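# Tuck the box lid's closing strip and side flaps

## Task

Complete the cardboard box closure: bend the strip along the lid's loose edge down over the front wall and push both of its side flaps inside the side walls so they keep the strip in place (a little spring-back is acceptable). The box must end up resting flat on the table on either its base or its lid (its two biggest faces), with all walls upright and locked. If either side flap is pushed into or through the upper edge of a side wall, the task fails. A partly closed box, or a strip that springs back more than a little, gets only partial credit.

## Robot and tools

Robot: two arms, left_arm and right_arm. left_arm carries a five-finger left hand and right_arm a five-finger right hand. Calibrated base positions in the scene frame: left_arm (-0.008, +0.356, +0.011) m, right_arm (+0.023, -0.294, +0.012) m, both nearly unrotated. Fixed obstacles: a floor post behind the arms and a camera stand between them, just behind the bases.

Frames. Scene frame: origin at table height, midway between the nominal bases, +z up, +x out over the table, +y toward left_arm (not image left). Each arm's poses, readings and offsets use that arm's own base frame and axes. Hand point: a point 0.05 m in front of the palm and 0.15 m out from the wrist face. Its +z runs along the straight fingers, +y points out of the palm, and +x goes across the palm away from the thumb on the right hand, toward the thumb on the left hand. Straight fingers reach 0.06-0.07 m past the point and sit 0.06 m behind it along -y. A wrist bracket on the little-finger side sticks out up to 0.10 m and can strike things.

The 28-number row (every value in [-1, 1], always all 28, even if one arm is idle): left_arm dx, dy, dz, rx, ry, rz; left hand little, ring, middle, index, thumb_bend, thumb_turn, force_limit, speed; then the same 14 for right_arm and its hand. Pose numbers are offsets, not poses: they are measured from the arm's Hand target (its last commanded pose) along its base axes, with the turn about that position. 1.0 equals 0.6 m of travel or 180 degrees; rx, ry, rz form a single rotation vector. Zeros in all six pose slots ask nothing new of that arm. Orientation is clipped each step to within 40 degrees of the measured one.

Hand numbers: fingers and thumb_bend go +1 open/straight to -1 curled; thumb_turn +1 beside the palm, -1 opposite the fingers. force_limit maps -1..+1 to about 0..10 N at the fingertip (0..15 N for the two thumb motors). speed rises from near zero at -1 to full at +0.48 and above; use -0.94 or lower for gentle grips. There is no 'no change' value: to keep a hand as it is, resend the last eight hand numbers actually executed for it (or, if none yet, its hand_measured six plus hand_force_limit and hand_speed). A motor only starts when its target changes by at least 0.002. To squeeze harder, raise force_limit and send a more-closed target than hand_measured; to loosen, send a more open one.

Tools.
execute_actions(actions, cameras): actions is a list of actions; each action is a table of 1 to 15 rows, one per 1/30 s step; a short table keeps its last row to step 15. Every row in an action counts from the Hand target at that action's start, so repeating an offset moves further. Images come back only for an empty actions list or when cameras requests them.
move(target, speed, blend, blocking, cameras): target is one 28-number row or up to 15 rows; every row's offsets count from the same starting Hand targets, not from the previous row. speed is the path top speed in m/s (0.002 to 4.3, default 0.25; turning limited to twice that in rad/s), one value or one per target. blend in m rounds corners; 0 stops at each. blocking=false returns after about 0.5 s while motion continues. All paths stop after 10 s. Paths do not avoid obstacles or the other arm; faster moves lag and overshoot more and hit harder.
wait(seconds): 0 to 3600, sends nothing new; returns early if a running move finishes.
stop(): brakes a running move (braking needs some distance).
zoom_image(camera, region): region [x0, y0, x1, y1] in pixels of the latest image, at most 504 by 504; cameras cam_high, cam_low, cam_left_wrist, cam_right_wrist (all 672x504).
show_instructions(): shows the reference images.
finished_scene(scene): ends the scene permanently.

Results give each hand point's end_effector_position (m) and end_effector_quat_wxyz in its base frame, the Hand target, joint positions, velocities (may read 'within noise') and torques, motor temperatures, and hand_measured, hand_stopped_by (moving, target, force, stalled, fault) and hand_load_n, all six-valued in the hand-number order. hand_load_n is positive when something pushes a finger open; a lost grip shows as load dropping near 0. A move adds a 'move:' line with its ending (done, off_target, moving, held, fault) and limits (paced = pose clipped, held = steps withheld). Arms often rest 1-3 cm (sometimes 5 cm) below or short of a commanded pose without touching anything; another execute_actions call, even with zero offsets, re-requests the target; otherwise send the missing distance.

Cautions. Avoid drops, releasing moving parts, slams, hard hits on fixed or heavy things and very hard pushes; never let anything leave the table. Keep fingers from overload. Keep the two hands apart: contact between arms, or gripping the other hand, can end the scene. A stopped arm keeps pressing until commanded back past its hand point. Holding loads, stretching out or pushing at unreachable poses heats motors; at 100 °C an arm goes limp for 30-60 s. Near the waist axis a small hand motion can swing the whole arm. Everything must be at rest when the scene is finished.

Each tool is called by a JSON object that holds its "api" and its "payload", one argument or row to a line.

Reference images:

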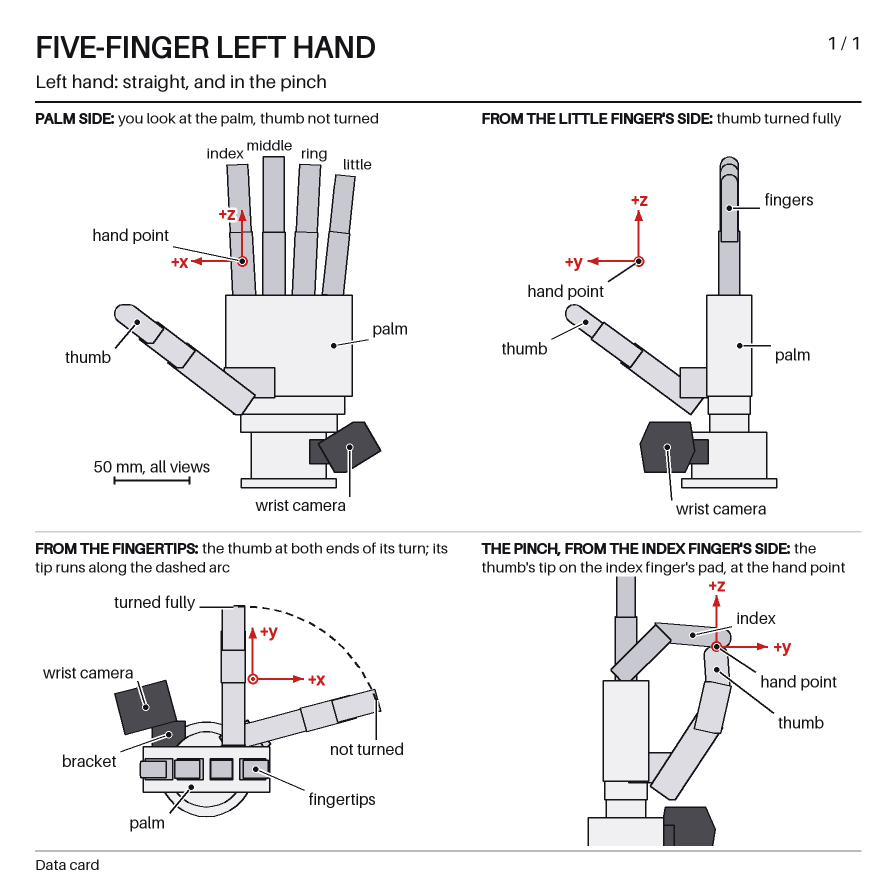

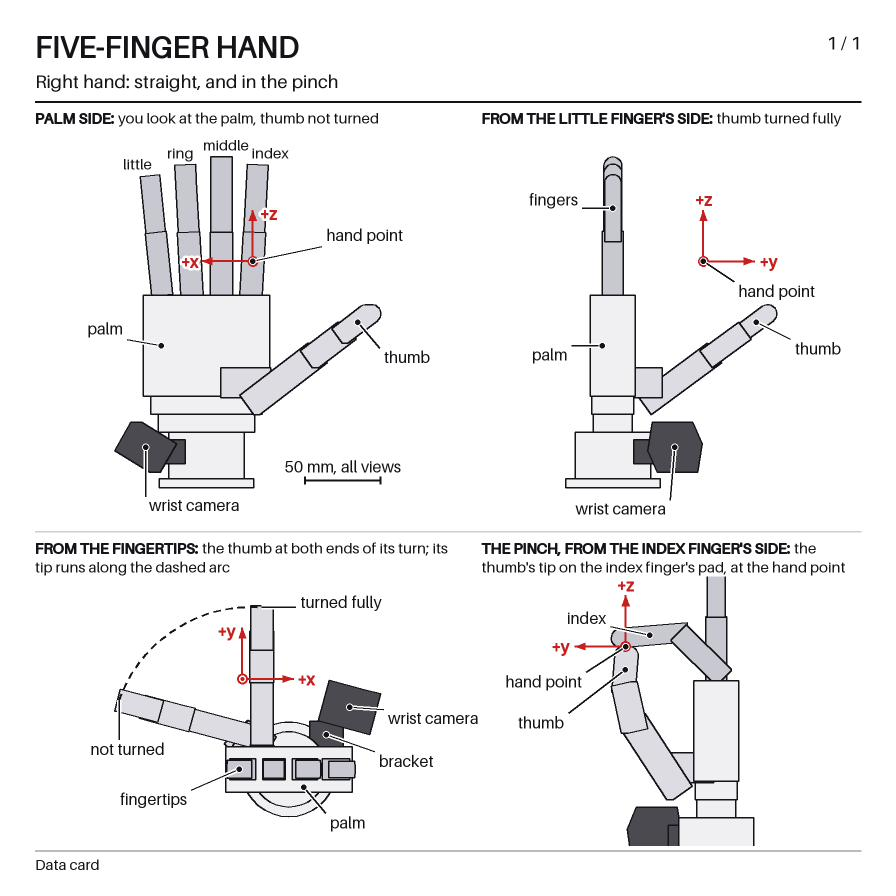

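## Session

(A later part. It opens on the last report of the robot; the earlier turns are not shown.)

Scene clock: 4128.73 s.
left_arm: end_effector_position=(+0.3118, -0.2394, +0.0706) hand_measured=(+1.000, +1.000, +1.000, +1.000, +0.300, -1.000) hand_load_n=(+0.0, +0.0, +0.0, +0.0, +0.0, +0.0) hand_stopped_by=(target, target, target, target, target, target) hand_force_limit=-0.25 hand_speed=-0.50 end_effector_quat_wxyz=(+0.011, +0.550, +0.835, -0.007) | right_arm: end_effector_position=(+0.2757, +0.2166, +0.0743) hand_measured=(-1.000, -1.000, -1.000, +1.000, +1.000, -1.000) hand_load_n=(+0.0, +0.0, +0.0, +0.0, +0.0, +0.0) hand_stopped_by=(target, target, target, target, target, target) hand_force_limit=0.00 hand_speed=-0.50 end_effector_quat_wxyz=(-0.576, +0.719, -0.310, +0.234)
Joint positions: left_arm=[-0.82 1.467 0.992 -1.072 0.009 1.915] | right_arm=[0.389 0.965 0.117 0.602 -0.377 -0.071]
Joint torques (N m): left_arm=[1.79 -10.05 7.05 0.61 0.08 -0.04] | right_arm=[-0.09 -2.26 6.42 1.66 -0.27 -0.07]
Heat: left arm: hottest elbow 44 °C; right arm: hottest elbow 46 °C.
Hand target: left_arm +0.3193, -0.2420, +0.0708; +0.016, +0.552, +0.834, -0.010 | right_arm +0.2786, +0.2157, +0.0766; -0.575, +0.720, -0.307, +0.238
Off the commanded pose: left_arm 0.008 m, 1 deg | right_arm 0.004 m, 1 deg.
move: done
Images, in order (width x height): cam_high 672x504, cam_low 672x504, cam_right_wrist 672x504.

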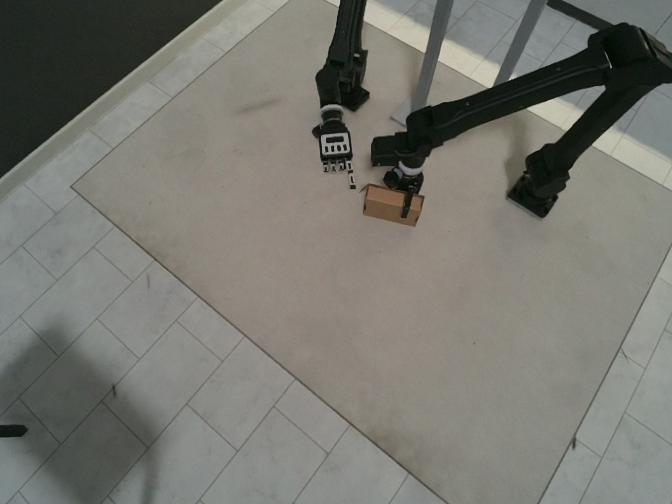

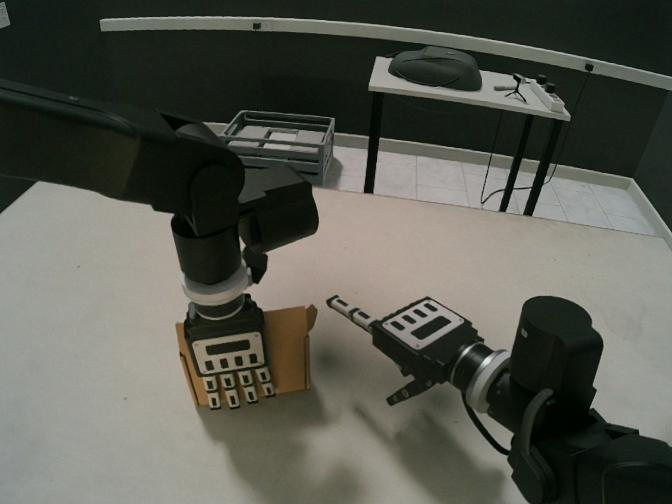

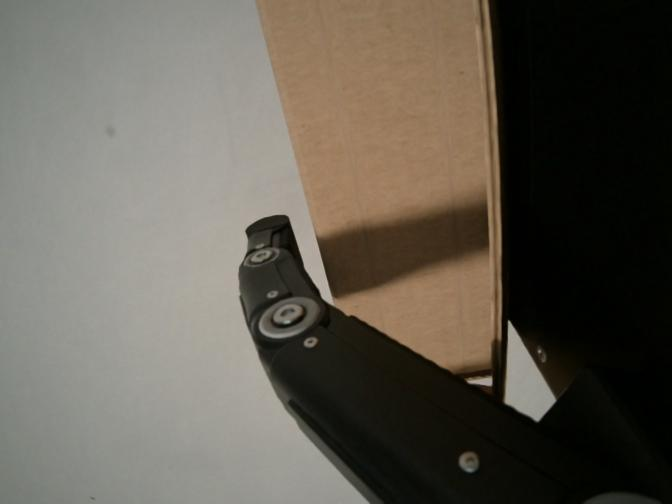

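{"api": "move", "payload": {
  "target": [0,0,0, 0,0,0, 1,1,1,1,-0.35,-1,-0.2,-0.9, 0,0,0,0,0,0, -1,-1,-1,1,1,-1,0,-0.5],
  "speed": 0.03
}}

{"api": "wait", "payload": {
  "seconds": 3,
  "cameras": ["cam_low","cam_high","cam_right_wrist"]
}}

{"api": "zoom_image", "payload": {
  "camera": "cam_high",
  "region": [340, 155, 430, 245]
}}

{"api": "zoom_image", "payload": {
  "camera": "cam_low",
  "region": [180, 260, 380, 420]
}}

{"api": "zoom_image", "payload": {
  "camera": "cam_right_wrist",
  "region": [250, 0, 600, 400]
}}

Scene clock: 4139.07 s.
left_arm: end_effector_position=(+0.3119, -0.2395, +0.0706) hand_measured=(+1.000, +1.000, +1.000, +1.000, +0.006, -1.000) hand_load_n=(+0.0, +0.0, +0.0, +0.0, +6.0, +1.5) hand_stopped_by=(target, target, target, target, force, target) hand_force_limit=-0.20 hand_speed=-0.90 end_effector_quat_wxyz=(+0.011, +0.551, +0.835, -0.007) | right_arm: end_effector_position=(+0.2757, +0.2166, +0.0743) hand_measured=(-1.000, -1.000, -1.000, +1.000, +1.000, -1.000) hand_load_n=(+0.0, +0.0, +0.0, +0.0, +0.0, +0.0) hand_stopped_by=(target, target, target, target, target, target) hand_force_limit=0.00 hand_speed=-0.50 end_effector_quat_wxyz=(-0.576, +0.719, -0.310, +0.234)
Joint positions: left_arm=[-0.82 1.467 0.992 -1.072 0.009 1.916] | right_arm=[0.389 0.965 0.117 0.602 -0.377 -0.071]
Joint torques (N m): left_arm=[1.79 -9.99 7.05 0.61 0.07 -0.04] | right_arm=[-0.09 -2.26 6.43 1.66 -0.27 -0.07]
Heat: left arm: hottest elbow 44 °C; right arm: hottest elbow 46 °C.
Hand target: left_arm +0.3193, -0.2420, +0.0708; +0.016, +0.552, +0.834, -0.010 | right_arm +0.2786, +0.2157, +0.0766; -0.575, +0.720, -0.307, +0.238
Off the commanded pose: left_arm 0.008 m, 1 deg | right_arm 0.004 m, 1 deg.
move: done

Scene clock: 4142.07 s.
left_arm: end_effector_position=(+0.3119, -0.2395, +0.0706) hand_measured=(+1.000, +1.000, +1.000, +1.000, +0.006, -1.000) hand_load_n=(+0.0, +0.0, +0.0, +0.0, +6.5, +1.0) hand_stopped_by=(target, target, target, target, force, target) hand_force_limit=-0.20 hand_speed=-0.90 end_effector_quat_wxyz=(+0.011, +0.551, +0.835, -0.007) | right_arm: end_effector_position=(+0.2757, +0.2166, +0.0743) hand_measured=(-1.000, -1.000, -1.000, +1.000, +1.000, -1.000) hand_load_n=(+0.0, +0.0, +0.0, +0.0, +0.0, +0.0) hand_stopped_by=(target, target, target, target, target, target) hand_force_limit=0.00 hand_speed=-0.50 end_effector_quat_wxyz=(-0.576, +0.719, -0.310, +0.234)
Joint positions: left_arm=[-0.82 1.467 0.992 -1.072 0.009 1.916] | right_arm=[0.389 0.965 0.117 0.602 -0.377 -0.071]
Joint torques (N m): left_arm=[1.79 -10.05 7.05 0.61 0.07 -0.04] | right_arm=[-0.15 -2.26 6.42 1.68 -0.27 -0.06]
Heat: left arm: hottest elbow 44 °C; right arm: hottest elbow 46 °C.
Hand target: left_arm +0.3193, -0.2420, +0.0708; +0.016, +0.552, +0.834, -0.010 | right_arm +0.2786, +0.2157, +0.0766; -0.575, +0.720, -0.307, +0.238
Off the commanded pose: left_arm 0.008 m, 1 deg | right_arm 0.004 m, 1 deg.
wait: 3.00 s; at rest by 0.17 s
Images, in order (width x height): cam_high 672x504, cam_low 672x504, cam_right_wrist 672x504.

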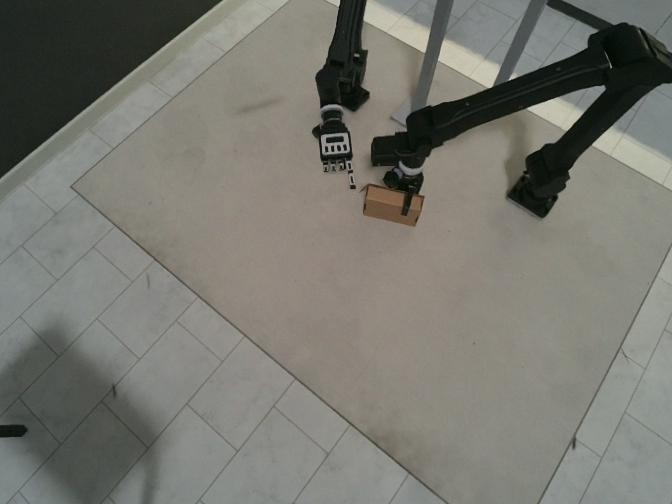

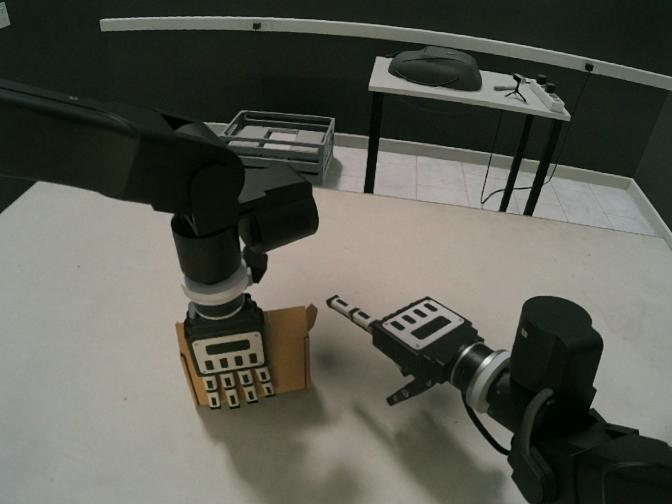

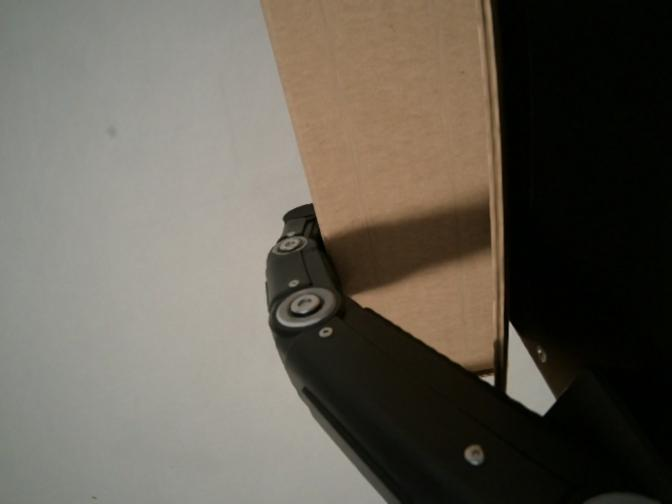

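Scaled by 5.600 from the camera's image (finer frame: 960x720).

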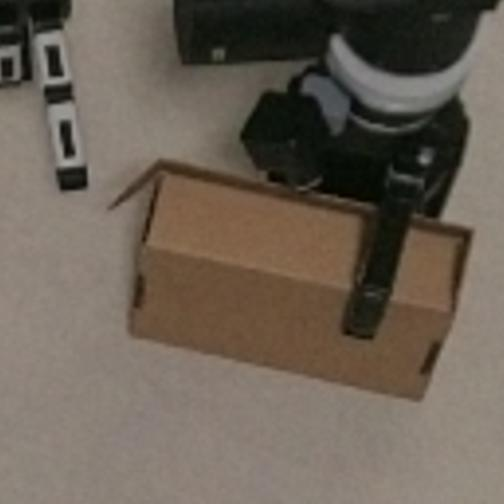

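Scaled by 2.520 from the camera's image (finer frame: 960x720).

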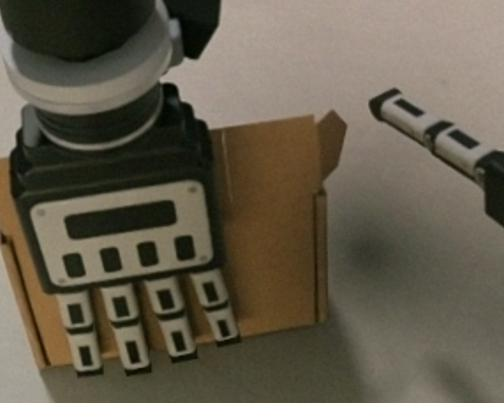

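Scaled by 1.260 from the camera's image (finer frame: 960x720).

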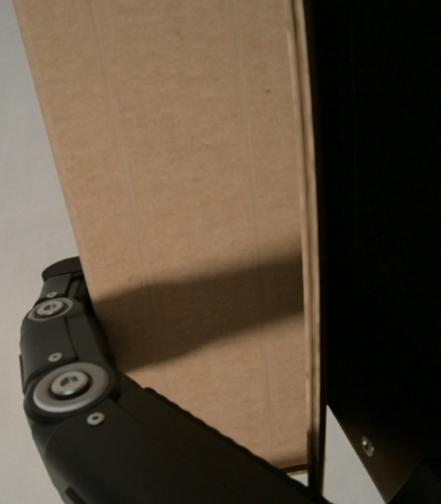

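{"api": "move", "payload": {
  "target": [0,0,0, 0,0,0, 1,1,1,1,0.25,-1,-0.2,-0.5, 0,0,0,0,0,0, -1,-1,-1,1,1,-1,0,-0.5],
  "speed": 0.03
}}

{"api": "move", "payload": {
  "target": [-0.006,-0.0025,0.02, 0,0,0, 1,1,1,1,0.25,-1,-0.2,-0.5, 0,0,0,0,0,0, -1,-1,-1,1,1,-1,0,-0.5],
  "speed": 0.03,
  "cameras": ["cam_right_wrist"]
}}

{"api": "zoom_image", "payload": {
  "camera": "cam_right_wrist",
  "region": [250, 0, 600, 400]
}}

Scene clock: 4170.03 s.
left_arm: end_effector_position=(+0.3118, -0.2395, +0.0706) hand_measured=(+1.000, +1.000, +1.000, +1.000, +0.250, -1.000) hand_load_n=(+0.0, +0.0, +0.0, +0.0, +0.0, +0.5) hand_stopped_by=(target, target, target, target, target, target) hand_force_limit=-0.20 hand_speed=-0.50 end_effector_quat_wxyz=(+0.011, +0.551, +0.835, -0.008) | right_arm: end_effector_position=(+0.2757, +0.2166, +0.0743) hand_measured=(-1.000, -1.000, -1.000, +1.000, +1.000, -1.000) hand_load_n=(+0.0, +0.0, +0.0, +0.0, +0.0, +0.0) hand_stopped_by=(target, target, target, target, target, target) hand_force_limit=0.00 hand_speed=-0.50 end_effector_quat_wxyz=(-0.576, +0.719, -0.310, +0.234)
Joint positions: left_arm=[-0.82 1.467 0.992 -1.072 0.01 1.916] | right_arm=[0.389 0.965 0.117 0.602 -0.377 -0.071]
Joint torques (N m): left_arm=[1.79 -9.99 7.06 0.61 0.07 -0.04] | right_arm=[-0.15 -2.26 6.42 1.68 -0.27 -0.06]
Heat: left arm: hottest elbow 45 °C; right arm: hottest elbow 46 °C.
Hand target: left_arm +0.3193, -0.2420, +0.0708; +0.016, +0.552, +0.834, -0.010 | right_arm +0.2786, +0.2157, +0.0766; -0.575, +0.720, -0.307, +0.238
Off the commanded pose: left_arm 0.008 m, 1 deg | right_arm 0.004 m, 1 deg.
move: done

Scene clock: 4170.73 s.
left_arm: end_effector_position=(+0.3093, -0.2368, +0.0706) hand_measured=(+1.000, +1.000, +1.000, +1.000, +0.250, -1.000) hand_load_n=(+0.0, +0.0, +0.0, +0.0, -0.5, +0.0) hand_stopped_by=(target, target, target, target, target, target) hand_force_limit=-0.20 hand_speed=-0.50 end_effector_quat_wxyz=(+0.004, +0.551, +0.835, -0.006) | right_arm: end_effector_position=(+0.2757, +0.2166, +0.0743) hand_measured=(-1.000, -1.000, -1.000, +1.000, +1.000, -1.000) hand_load_n=(+0.0, +0.0, +0.0, +0.0, +0.0, +0.0) hand_stopped_by=(target, target, target, target, target, target) hand_force_limit=0.00 hand_speed=-0.50 end_effector_quat_wxyz=(-0.576, +0.719, -0.310, +0.234)
Joint positions: left_arm=[-0.82 1.467 0.992 -1.086 0.01 1.916] | right_arm=[0.389 0.965 0.117 0.602 -0.377 -0.071]
Joint torques (N m): left_arm=[1.03 -11.63 8.05 -0.1 0.06 -0.15] | right_arm=[-0.09 -2.26 6.42 1.68 -0.27 -0.07]
Heat: left arm: hottest elbow 45 °C; right arm: hottest elbow 46 °C.
Hand target: left_arm +0.3157, -0.2435, +0.0828; +0.016, +0.552, +0.834, -0.010 | right_arm +0.2786, +0.2157, +0.0766; -0.575, +0.720, -0.307, +0.238
Off the commanded pose: left_arm 0.015 m, 2 deg | right_arm 0.004 m, 1 deg.
move: off_target (left_arm)

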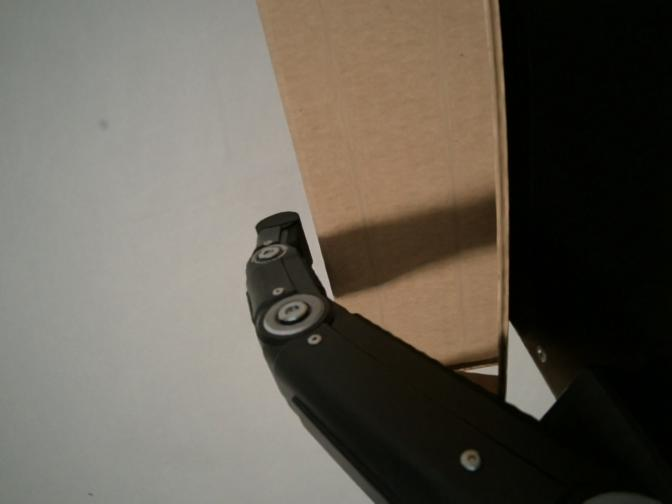

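Scaled by 1.260 from the camera's image (finer frame: 960x720).

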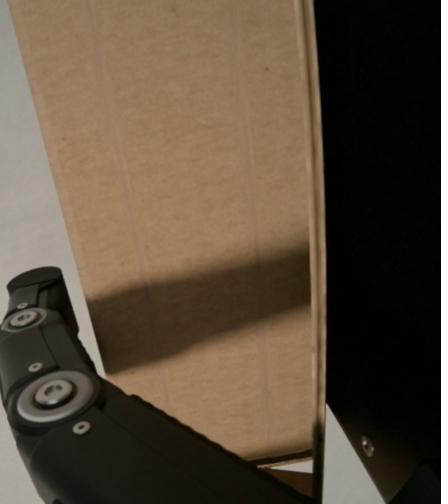

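{"api": "move", "payload": {
  "target": [0.0,0.0,0.0167, 0,0,0, 1,1,1,1,0.25,-1,-0.2,-0.5, 0,0,0,0,0,0, -1,-1,-1,1,1,-1,0,-0.5],
  "speed": 0.03,
  "cameras": ["cam_right_wrist","cam_low","cam_high"]
}}

{"api": "zoom_image", "payload": {
  "camera": "cam_right_wrist",
  "region": [250, 0, 600, 400]
}}

{"api": "zoom_image", "payload": {
  "camera": "cam_high",
  "region": [340, 155, 430, 245]
}}

Scene clock: 4178.57 s.
left_arm: end_effector_position=(+0.3045, -0.2317, +0.0741) hand_measured=(+1.000, +1.000, +1.000, +1.000, +0.250, -1.000) hand_load_n=(+0.0, +0.0, +0.0, +0.0, +0.0, +0.0) hand_stopped_by=(target, target, target, target, target, target) hand_force_limit=-0.20 hand_speed=-0.50 end_effector_quat_wxyz=(-0.005, +0.550, +0.835, -0.004) | right_arm: end_effector_position=(+0.2757, +0.2166, +0.0743) hand_measured=(-1.000, -1.000, -1.000, +1.000, +1.000, -1.000) hand_load_n=(+0.0, +0.0, +0.0, +0.0, +0.0, +0.0) hand_stopped_by=(target, target, target, target, target, target) hand_force_limit=0.00 hand_speed=-0.50 end_effector_quat_wxyz=(-0.576, +0.719, -0.310, +0.234)
Joint positions: left_arm=[-0.82 1.458 0.992 -1.114 0.01 1.916] | right_arm=[0.389 0.965 0.117 0.602 -0.377 -0.071]
Joint torques (N m): left_arm=[0.97 -11.75 9.13 -0.14 0.06 -0.15] | right_arm=[-0.15 -2.26 6.42 1.65 -0.27 -0.07]
Heat: left arm: hottest elbow 45 °C; right arm: hottest elbow 46 °C.
Hand target: left_arm +0.3156, -0.2435, +0.0928; +0.016, +0.552, +0.834, -0.010 | right_arm +0.2786, +0.2157, +0.0766; -0.575, +0.720, -0.307, +0.238
Off the commanded pose: left_arm 0.025 m, 3 deg | right_arm 0.004 m, 1 deg.
move: off_target (left_arm)
Images, in order (width x height): cam_high 672x504, cam_low 672x504, cam_right_wrist 672x504.

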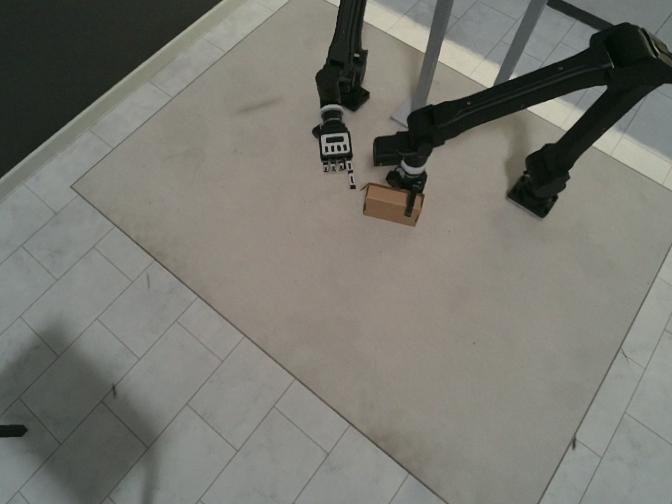

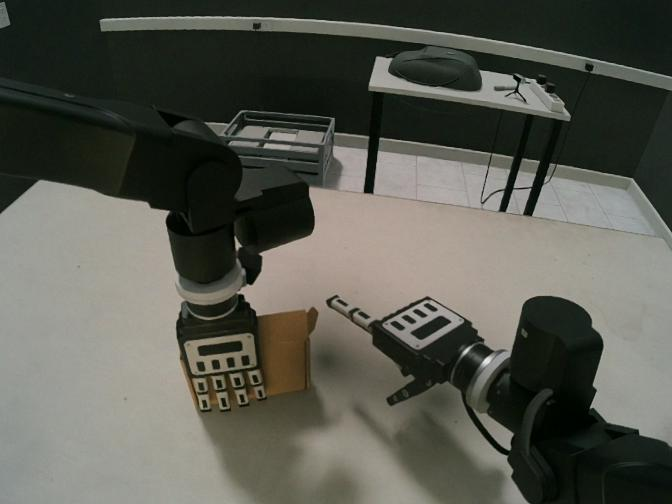

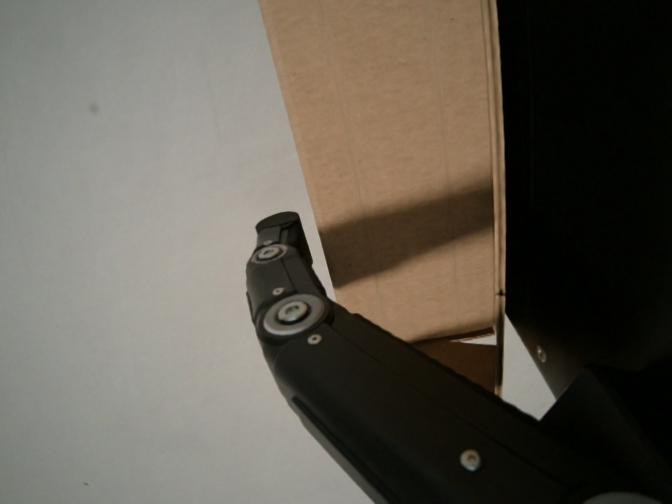

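Scaled by 1.260 from the camera's image (finer frame: 960x720).

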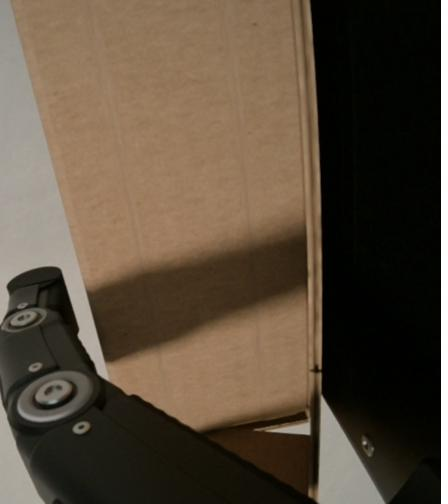

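Scaled by 5.600 from the camera's image (finer frame: 960x720).

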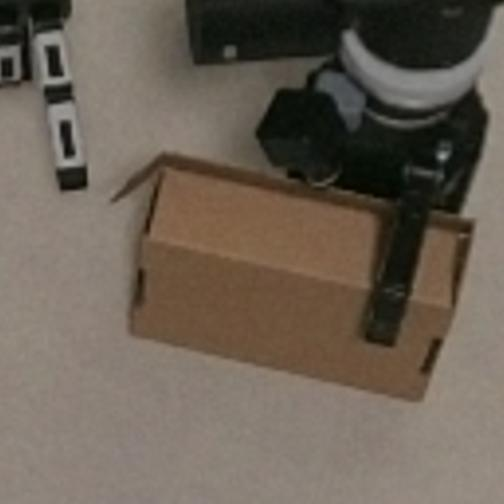

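{"api": "move", "payload": {
  "target": [0.0075,-0.0075,0.0083, 0,0,0, 1,1,1,1,0.25,-1,-0.2,-0.5, 0,0,0,0,0,0, -1,-1,-1,1,1,-1,0,-0.5],
  "speed": 0.03
}}

Scene clock: 4184.67 s.
left_arm: end_effector_position=(+0.3065, -0.2338, +0.0795) hand_measured=(+1.000, +1.000, +1.000, +1.000, +0.250, -1.000) hand_load_n=(+0.5, +0.0, +0.0, +0.0, +0.0, +0.0) hand_stopped_by=(target, target, target, target, target, target) hand_force_limit=-0.20 hand_speed=-0.50 end_effector_quat_wxyz=(-0.005, +0.550, +0.835, -0.004) | right_arm: end_effector_position=(+0.2757, +0.2166, +0.0743) hand_measured=(-1.000, -1.000, -1.000, +1.000, +1.000, -1.000) hand_load_n=(+0.5, +0.0, +0.0, +0.0, +0.0, +0.0) hand_stopped_by=(target, target, target, target, target, target) hand_force_limit=0.00 hand_speed=-0.50 end_effector_quat_wxyz=(-0.576, +0.719, -0.310, +0.234)
Joint positions: left_arm=[-0.82 1.458 1.008 -1.128 0.01 1.916] | right_arm=[0.389 0.965 0.117 0.602 -0.377 -0.071]
Joint torques (N m): left_arm=[1.03 -10.99 9.84 -0.16 0.06 -0.14] | right_arm=[-0.15 -2.26 6.43 1.69 -0.27 -0.07]
Heat: left arm: hottest elbow 46 °C; right arm: hottest elbow 46 °C.
Hand target: left_arm +0.3202, -0.2481, +0.0979; +0.016, +0.552, +0.834, -0.011 | right_arm +0.2786, +0.2157, +0.0766; -0.575, +0.720, -0.307, +0.238
Off the commanded pose: left_arm 0.027 m, 3 deg | right_arm 0.004 m, 1 deg.
move: off_target (left_arm)

{"api": "move", "payload": {
  "target": [0.0062,0.0025,0.0, 0,0,0, 1,1,1,1,0.25,-1,-0.2,-0.5, 0,0,0,0,0,0, -1,-1,-1,1,1,-1,0,-0.5],
  "speed": 0.03
}}

{"api": "move", "payload": {
  "target": [0,0,0, 0,0,0, 1,1,1,1,-0.35,-1,-0.2,-0.9, 0,0,0,0,0,0, -1,-1,-1,1,1,-1,0,-0.5],
  "speed": 0.03
}}

{"api": "wait", "payload": {
  "seconds": 3,
  "cameras": ["cam_low","cam_high","cam_right_wrist"]
}}

{"api": "zoom_image", "payload": {
  "camera": "cam_high",
  "region": [340, 155, 430, 245]
}}

{"api": "zoom_image", "payload": {
  "camera": "cam_low",
  "region": [180, 260, 380, 420]
}}

{"api": "zoom_image", "payload": {
  "camera": "cam_right_wrist",
  "region": [250, 0, 600, 400]
}}

Scene clock: 4194.63 s.
left_arm: end_effector_position=(+0.3065, -0.2338, +0.0795) hand_measured=(+1.000, +1.000, +1.000, +1.000, +0.250, -1.000) hand_load_n=(+0.0, +0.5, +0.0, +0.0, +0.0, +0.0) hand_stopped_by=(target, target, target, target, target, target) hand_force_limit=-0.20 hand_speed=-0.50 end_effector_quat_wxyz=(-0.005, +0.550, +0.835, -0.004) | right_arm: end_effector_position=(+0.2757, +0.2166, +0.0743) hand_measured=(-1.000, -1.000, -1.000, +1.000, +1.000, -1.000) hand_load_n=(+0.0, +0.0, +0.0, +0.0, +0.0, +0.0) hand_stopped_by=(target, target, target, target, target, target) hand_force_limit=0.00 hand_speed=-0.50 end_effector_quat_wxyz=(-0.576, +0.719, -0.310, +0.234)
Joint positions: left_arm=[-0.82 1.458 1.008 -1.128 0.01 1.916] | right_arm=[0.389 0.965 0.117 0.602 -0.377 -0.071]
Joint torques (N m): left_arm=[1.79 -10.7 10.1 -0.16 0.04 -0.04] | right_arm=[-0.09 -2.26 6.43 1.68 -0.27 -0.07]
Heat: left arm: hottest elbow 46 °C; right arm: hottest elbow 45 °C.
Hand target: left_arm +0.3240, -0.2466, +0.0979; +0.016, +0.552, +0.834, -0.011 | right_arm +0.2786, +0.2157, +0.0766; -0.575, +0.720, -0.307, +0.238
Off the commanded pose: left_arm 0.028 m, 3 deg | right_arm 0.004 m, 1 deg.
move: off_target (left_arm)

Scene clock: 4196.83 s.
left_arm: end_effector_position=(+0.3068, -0.2341, +0.0799) hand_measured=(+1.000, +1.000, +1.000, +1.000, -0.030, -1.000) hand_load_n=(-0.5, +0.0, +0.0, +0.0, +6.0, +1.0) hand_stopped_by=(target, target, target, target, force, target) hand_force_limit=-0.20 hand_speed=-0.90 end_effector_quat_wxyz=(-0.004, +0.550, +0.835, -0.004) | right_arm: end_effector_position=(+0.2757, +0.2166, +0.0743) hand_measured=(-1.000, -1.000, -1.000, +1.000, +1.000, -1.000) hand_load_n=(+0.5, +0.0, +0.0, +0.0, +0.0, +0.0) hand_stopped_by=(target, target, target, target, target, target) hand_force_limit=0.00 hand_speed=-0.50 end_effector_quat_wxyz=(-0.576, +0.719, -0.310, +0.234)
Joint positions: left_arm=[-0.82 1.458 1.009 -1.129 0.01 1.916] | right_arm=[0.389 0.965 0.117 0.602 -0.377 -0.071]
Joint torques (N m): left_arm=[1.85 -10.7 10.03 -0.14 0.05 -0.04] | right_arm=[-0.15 -2.26 6.42 1.66 -0.27 -0.07]
Heat: left arm: hottest elbow 46 °C; right arm: hottest elbow 45 °C.
Hand target: left_arm +0.3239, -0.2466, +0.0978; +0.016, +0.552, +0.834, -0.011 | right_arm +0.2786, +0.2157, +0.0766; -0.575, +0.720, -0.307, +0.238
Off the commanded pose: left_arm 0.028 m, 2 deg | right_arm 0.004 m, 1 deg.
move: done

Scene clock: 4199.83 s.
left_arm: end_effector_position=(+0.3068, -0.2341, +0.0799) hand_measured=(+1.000, +1.000, +1.000, +1.000, -0.030, -1.000) hand_load_n=(+0.0, +0.0, +0.0, +0.0, +6.0, +1.5) hand_stopped_by=(target, target, target, target, force, target) hand_force_limit=-0.20 hand_speed=-0.90 end_effector_quat_wxyz=(-0.004, +0.550, +0.835, -0.004) | right_arm: end_effector_position=(+0.2757, +0.2166, +0.0743) hand_measured=(-1.000, -1.000, -1.000, +1.000, +1.000, -1.000) hand_load_n=(+0.0, +0.0, +0.0, +0.0, +0.0, +0.0) hand_stopped_by=(target, target, target, target, target, target) hand_force_limit=0.00 hand_speed=-0.50 end_effector_quat_wxyz=(-0.576, +0.719, -0.310, +0.234)
Joint positions: left_arm=[-0.82 1.458 1.009 -1.129 0.01 1.916] | right_arm=[0.389 0.965 0.117 0.602 -0.377 -0.071]
Joint torques (N m): left_arm=[1.85 -10.75 10.02 -0.14 0.05 -0.04] | right_arm=[-0.09 -2.26 6.42 1.66 -0.27 -0.06]
Heat: left arm: hottest elbow 46 °C; right arm: hottest elbow 45 °C.
Hand target: left_arm +0.3239, -0.2466, +0.0978; +0.016, +0.552, +0.834, -0.011 | right_arm +0.2786, +0.2157, +0.0766; -0.575, +0.720, -0.307, +0.238
Off the commanded pose: left_arm 0.028 m, 2 deg | right_arm 0.004 m, 1 deg.
wait: 3.00 s; at rest by 0.17 s
Images, in order (width x height): cam_high 672x504, cam_low 672x504, cam_right_wrist 672x504.

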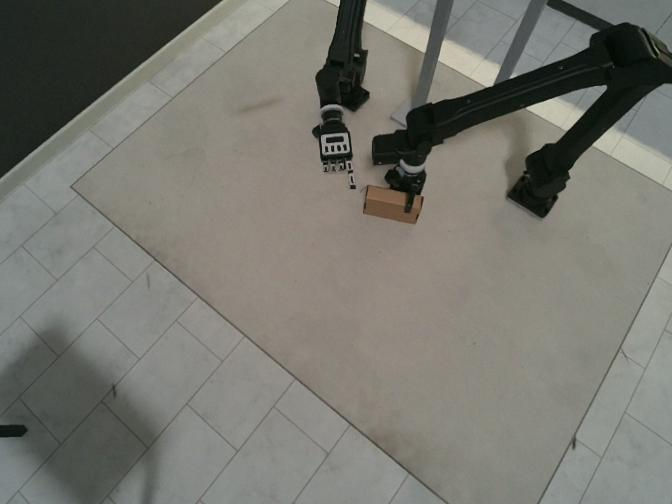

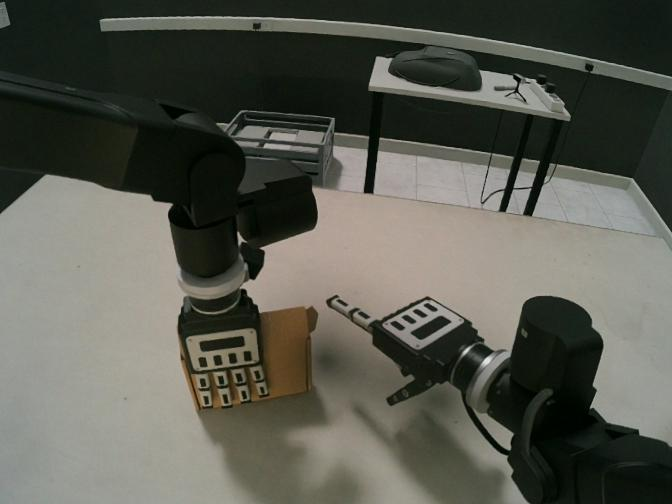

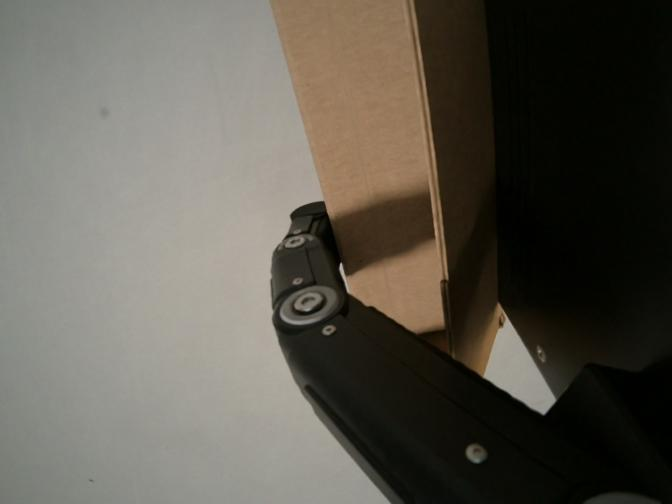

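Scaled by 5.600 from the camera's image (finer frame: 960x720).

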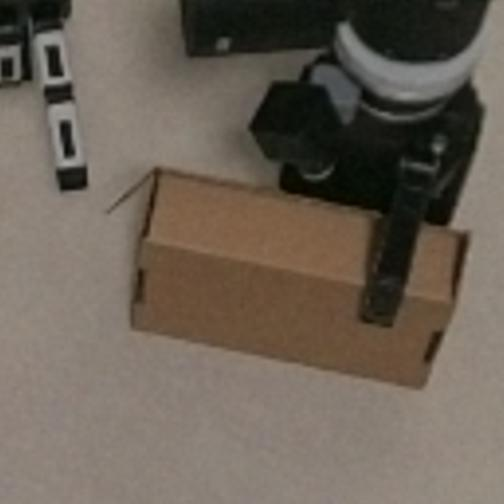

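Scaled by 2.520 from the camera's image (finer frame: 960x720).

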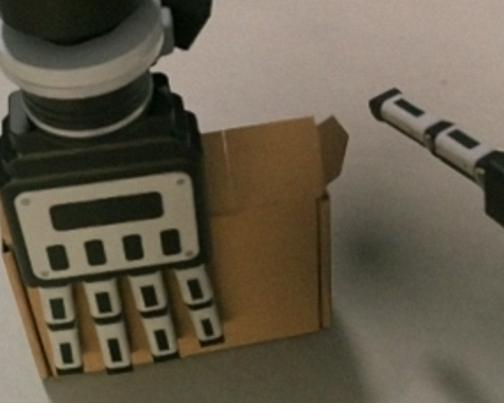

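Scaled by 1.260 from the camera's image (finer frame: 960x720).

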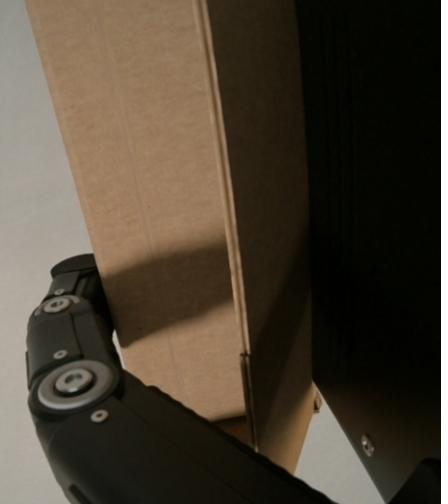

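{"api": "move", "payload": {
  "target": [
    [0,0,0, 0,0,0, 1,1,1,1,0.2,-1,-0.2,-0.5, 0,0,0,0,0,0, -1,-1,-1,1,1,-1,0,-0.5],
    [0,0,0, 0,0,0, 0.96,0.96,0.96,0.96,0.2,-1,-0.2,-0.5, 0,0,0,0,0,0, -1,-1,-1,1,1,-1,0,-0.5]
  ],
  "speed": 0.03
}}

{"api": "move", "payload": {
  "target": [0,0,0, 0,0,0, 0.96,0.96,0.96,0.96,-0.35,-1,-0.2,-0.9, 0,0,0,0,0,0, -1,-1,-1,1,1,-1,0,-0.5],
  "speed": 0.03
}}

{"api": "wait", "payload": {
  "seconds": 2,
  "cameras": ["cam_low","cam_high","cam_right_wrist"]
}}

{"api": "zoom_image", "payload": {
  "camera": "cam_high",
  "region": [340, 155, 430, 245]
}}

{"api": "zoom_image", "payload": {
  "camera": "cam_low",
  "region": [180, 260, 380, 420]
}}

{"api": "zoom_image", "payload": {
  "camera": "cam_right_wrist",
  "region": [250, 0, 600, 400]
}}

Scene clock: 4275.23 s.
left_arm: end_effector_position=(+0.3068, -0.2341, +0.0799) hand_measured=(+0.960, +0.960, +0.960, +0.960, +0.200, -1.000) hand_load_n=(+0.0, +0.0, +0.0, +0.0, +0.0, +0.0) hand_stopped_by=(target, target, target, target, target, target) hand_force_limit=-0.20 hand_speed=-0.50 end_effector_quat_wxyz=(-0.004, +0.550, +0.835, -0.004) | right_arm: end_effector_position=(+0.2757, +0.2166, +0.0743) hand_measured=(-1.000, -1.000, -1.000, +1.000, +1.000, -1.000) hand_load_n=(+0.5, +0.0, +0.0, +0.0, +0.0, +0.0) hand_stopped_by=(target, target, target, target, target, target) hand_force_limit=0.00 hand_speed=-0.50 end_effector_quat_wxyz=(-0.576, +0.719, -0.310, +0.234)
Joint positions: left_arm=[-0.82 1.458 1.009 -1.129 0.01 1.916] | right_arm=[0.389 0.965 0.117 0.602 -0.377 -0.071]
Joint torques (N m): left_arm=[1.85 -10.7 10.02 -0.14 0.04 -0.04] | right_arm=[-0.15 -2.26 6.42 1.68 -0.27 -0.07]
Motor temperatures (°C): left_arm=[30 37 50 29 32 33] | right_arm=[32 34 45 33 31 32]
Heat: left arm: hottest elbow 50 °C; right arm: hottest elbow 45 °C.
Hand target: left_arm +0.3240, -0.2466, +0.0979; +0.016, +0.552, +0.834, -0.010 | right_arm +0.2786, +0.2157, +0.0766; -0.575, +0.720, -0.307, +0.238
Off the commanded pose: left_arm 0.028 m, 2 deg | right_arm 0.004 m, 1 deg.
move: done; target 2's new numbers were sent with left_arm's hand 0.028 m and 2 deg from that target

Scene clock: 4277.10 s.
left_arm: end_effector_position=(+0.3068, -0.2341, +0.0799) hand_measured=(+0.960, +0.960, +0.960, +0.960, -0.032, -1.000) hand_load_n=(+0.0, +0.0, +0.0, +0.0, +5.5, +1.0) hand_stopped_by=(target, target, target, target, force, target) hand_force_limit=-0.20 hand_speed=-0.90 end_effector_quat_wxyz=(-0.004, +0.550, +0.835, -0.004) | right_arm: end_effector_position=(+0.2757, +0.2166, +0.0743) hand_measured=(-1.000, -1.000, -1.000, +1.000, +1.000, -1.000) hand_load_n=(+0.0, +0.0, +0.0, +0.0, +0.0, +0.5) hand_stopped_by=(target, target, target, target, target, target) hand_force_limit=0.00 hand_speed=-0.50 end_effector_quat_wxyz=(-0.576, +0.719, -0.310, +0.234)
Joint positions: left_arm=[-0.82 1.458 1.009 -1.129 0.01 1.916] | right_arm=[0.389 0.965 0.117 0.602 -0.377 -0.071]
Joint torques (N m): left_arm=[1.85 -10.75 10.03 -0.14 0.04 -0.04] | right_arm=[-0.15 -2.26 6.43 1.66 -0.27 -0.07]
Heat: left arm: hottest elbow 50 °C; right arm: hottest elbow 45 °C.
Hand target: left_arm +0.3240, -0.2466, +0.0979; +0.016, +0.552, +0.834, -0.010 | right_arm +0.2786, +0.2157, +0.0766; -0.575, +0.720, -0.307, +0.238
Off the commanded pose: left_arm 0.028 m, 2 deg | right_arm 0.004 m, 1 deg.
move: done

Scene clock: 4279.10 s.
left_arm: end_effector_position=(+0.3068, -0.2341, +0.0799) hand_measured=(+0.960, +0.960, +0.960, +0.960, -0.032, -1.000) hand_load_n=(+0.0, +0.0, +0.0, +0.0, +6.0, +1.5) hand_stopped_by=(target, target, target, target, force, target) hand_force_limit=-0.20 hand_speed=-0.90 end_effector_quat_wxyz=(-0.004, +0.550, +0.835, -0.004) | right_arm: end_effector_position=(+0.2757, +0.2166, +0.0743) hand_measured=(-1.000, -1.000, -1.000, +1.000, +1.000, -1.000) hand_load_n=(+0.0, +0.0, +0.0, +0.0, +0.0, +0.0) hand_stopped_by=(target, target, target, target, target, target) hand_force_limit=0.00 hand_speed=-0.50 end_effector_quat_wxyz=(-0.576, +0.719, -0.310, +0.234)
Joint positions: left_arm=[-0.82 1.458 1.009 -1.129 0.01 1.916] | right_arm=[0.389 0.965 0.117 0.602 -0.377 -0.071]
Joint torques (N m): left_arm=[1.85 -10.7 10.02 -0.14 0.04 -0.04] | right_arm=[-0.15 -2.26 6.42 1.66 -0.27 -0.07]
Heat: left arm: hottest elbow 50 °C; right arm: hottest elbow 45 °C.
Hand target: left_arm +0.3240, -0.2466, +0.0979; +0.016, +0.552, +0.834, -0.010 | right_arm +0.2786, +0.2157, +0.0766; -0.575, +0.720, -0.307, +0.238
Off the commanded pose: left_arm 0.028 m, 2 deg | right_arm 0.004 m, 1 deg.
wait: 2.00 s; at rest by 0.17 s
Images, in order (width x height): cam_high 672x504, cam_low 672x504, cam_right_wrist 672x504.

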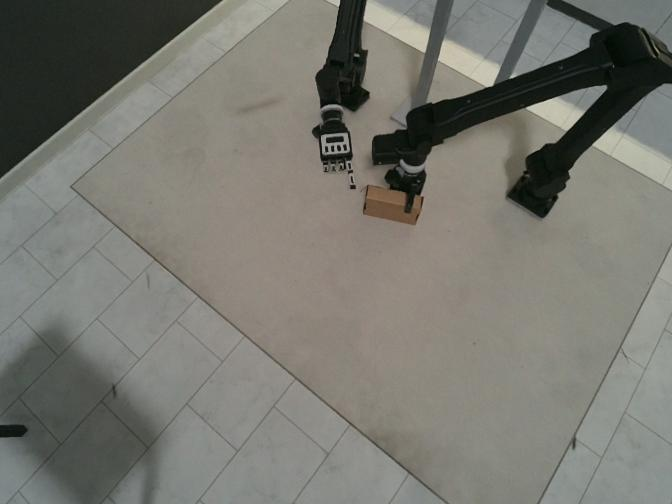

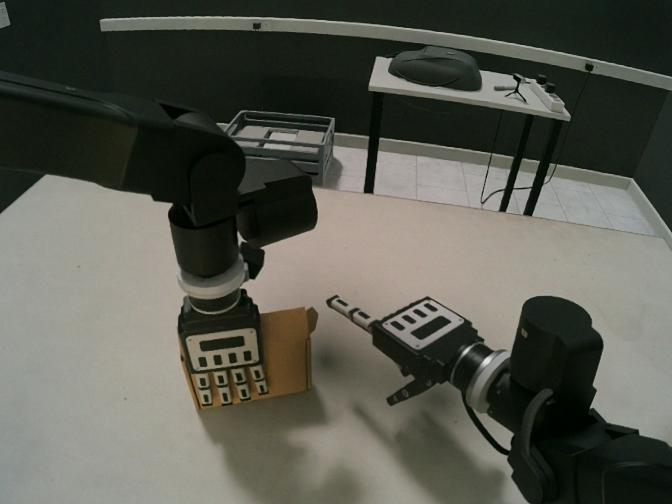

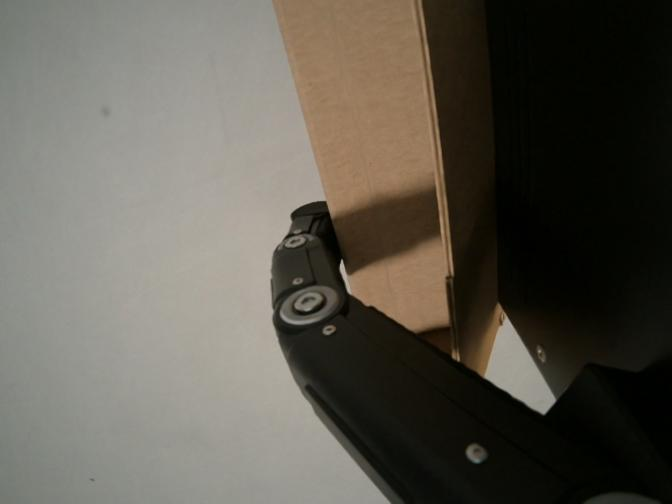

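Scaled by 5.600 from the camera's image (finer frame: 960x720).

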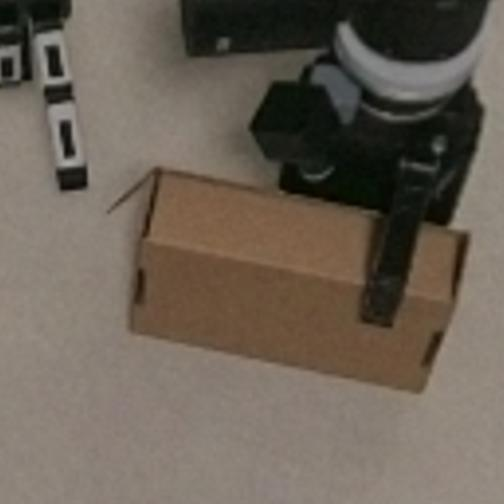

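Scaled by 2.520 from the camera's image (finer frame: 960x720).

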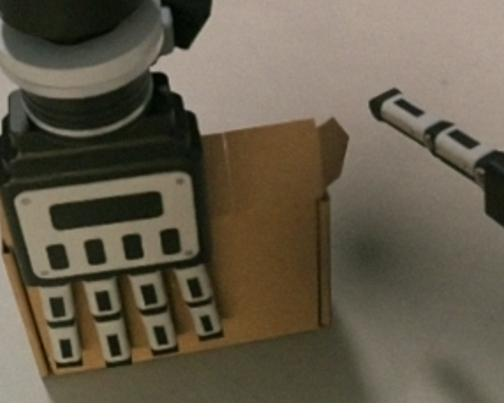

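Scaled by 1.260 from the camera's image (finer frame: 960x720).

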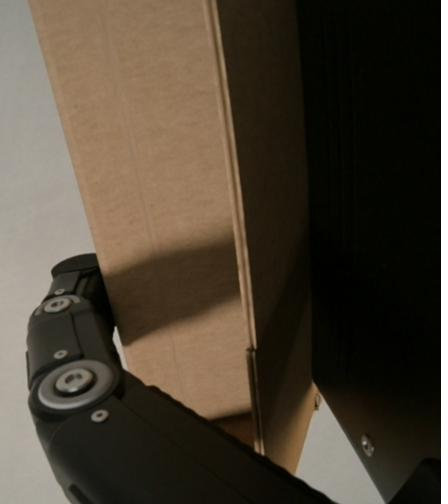

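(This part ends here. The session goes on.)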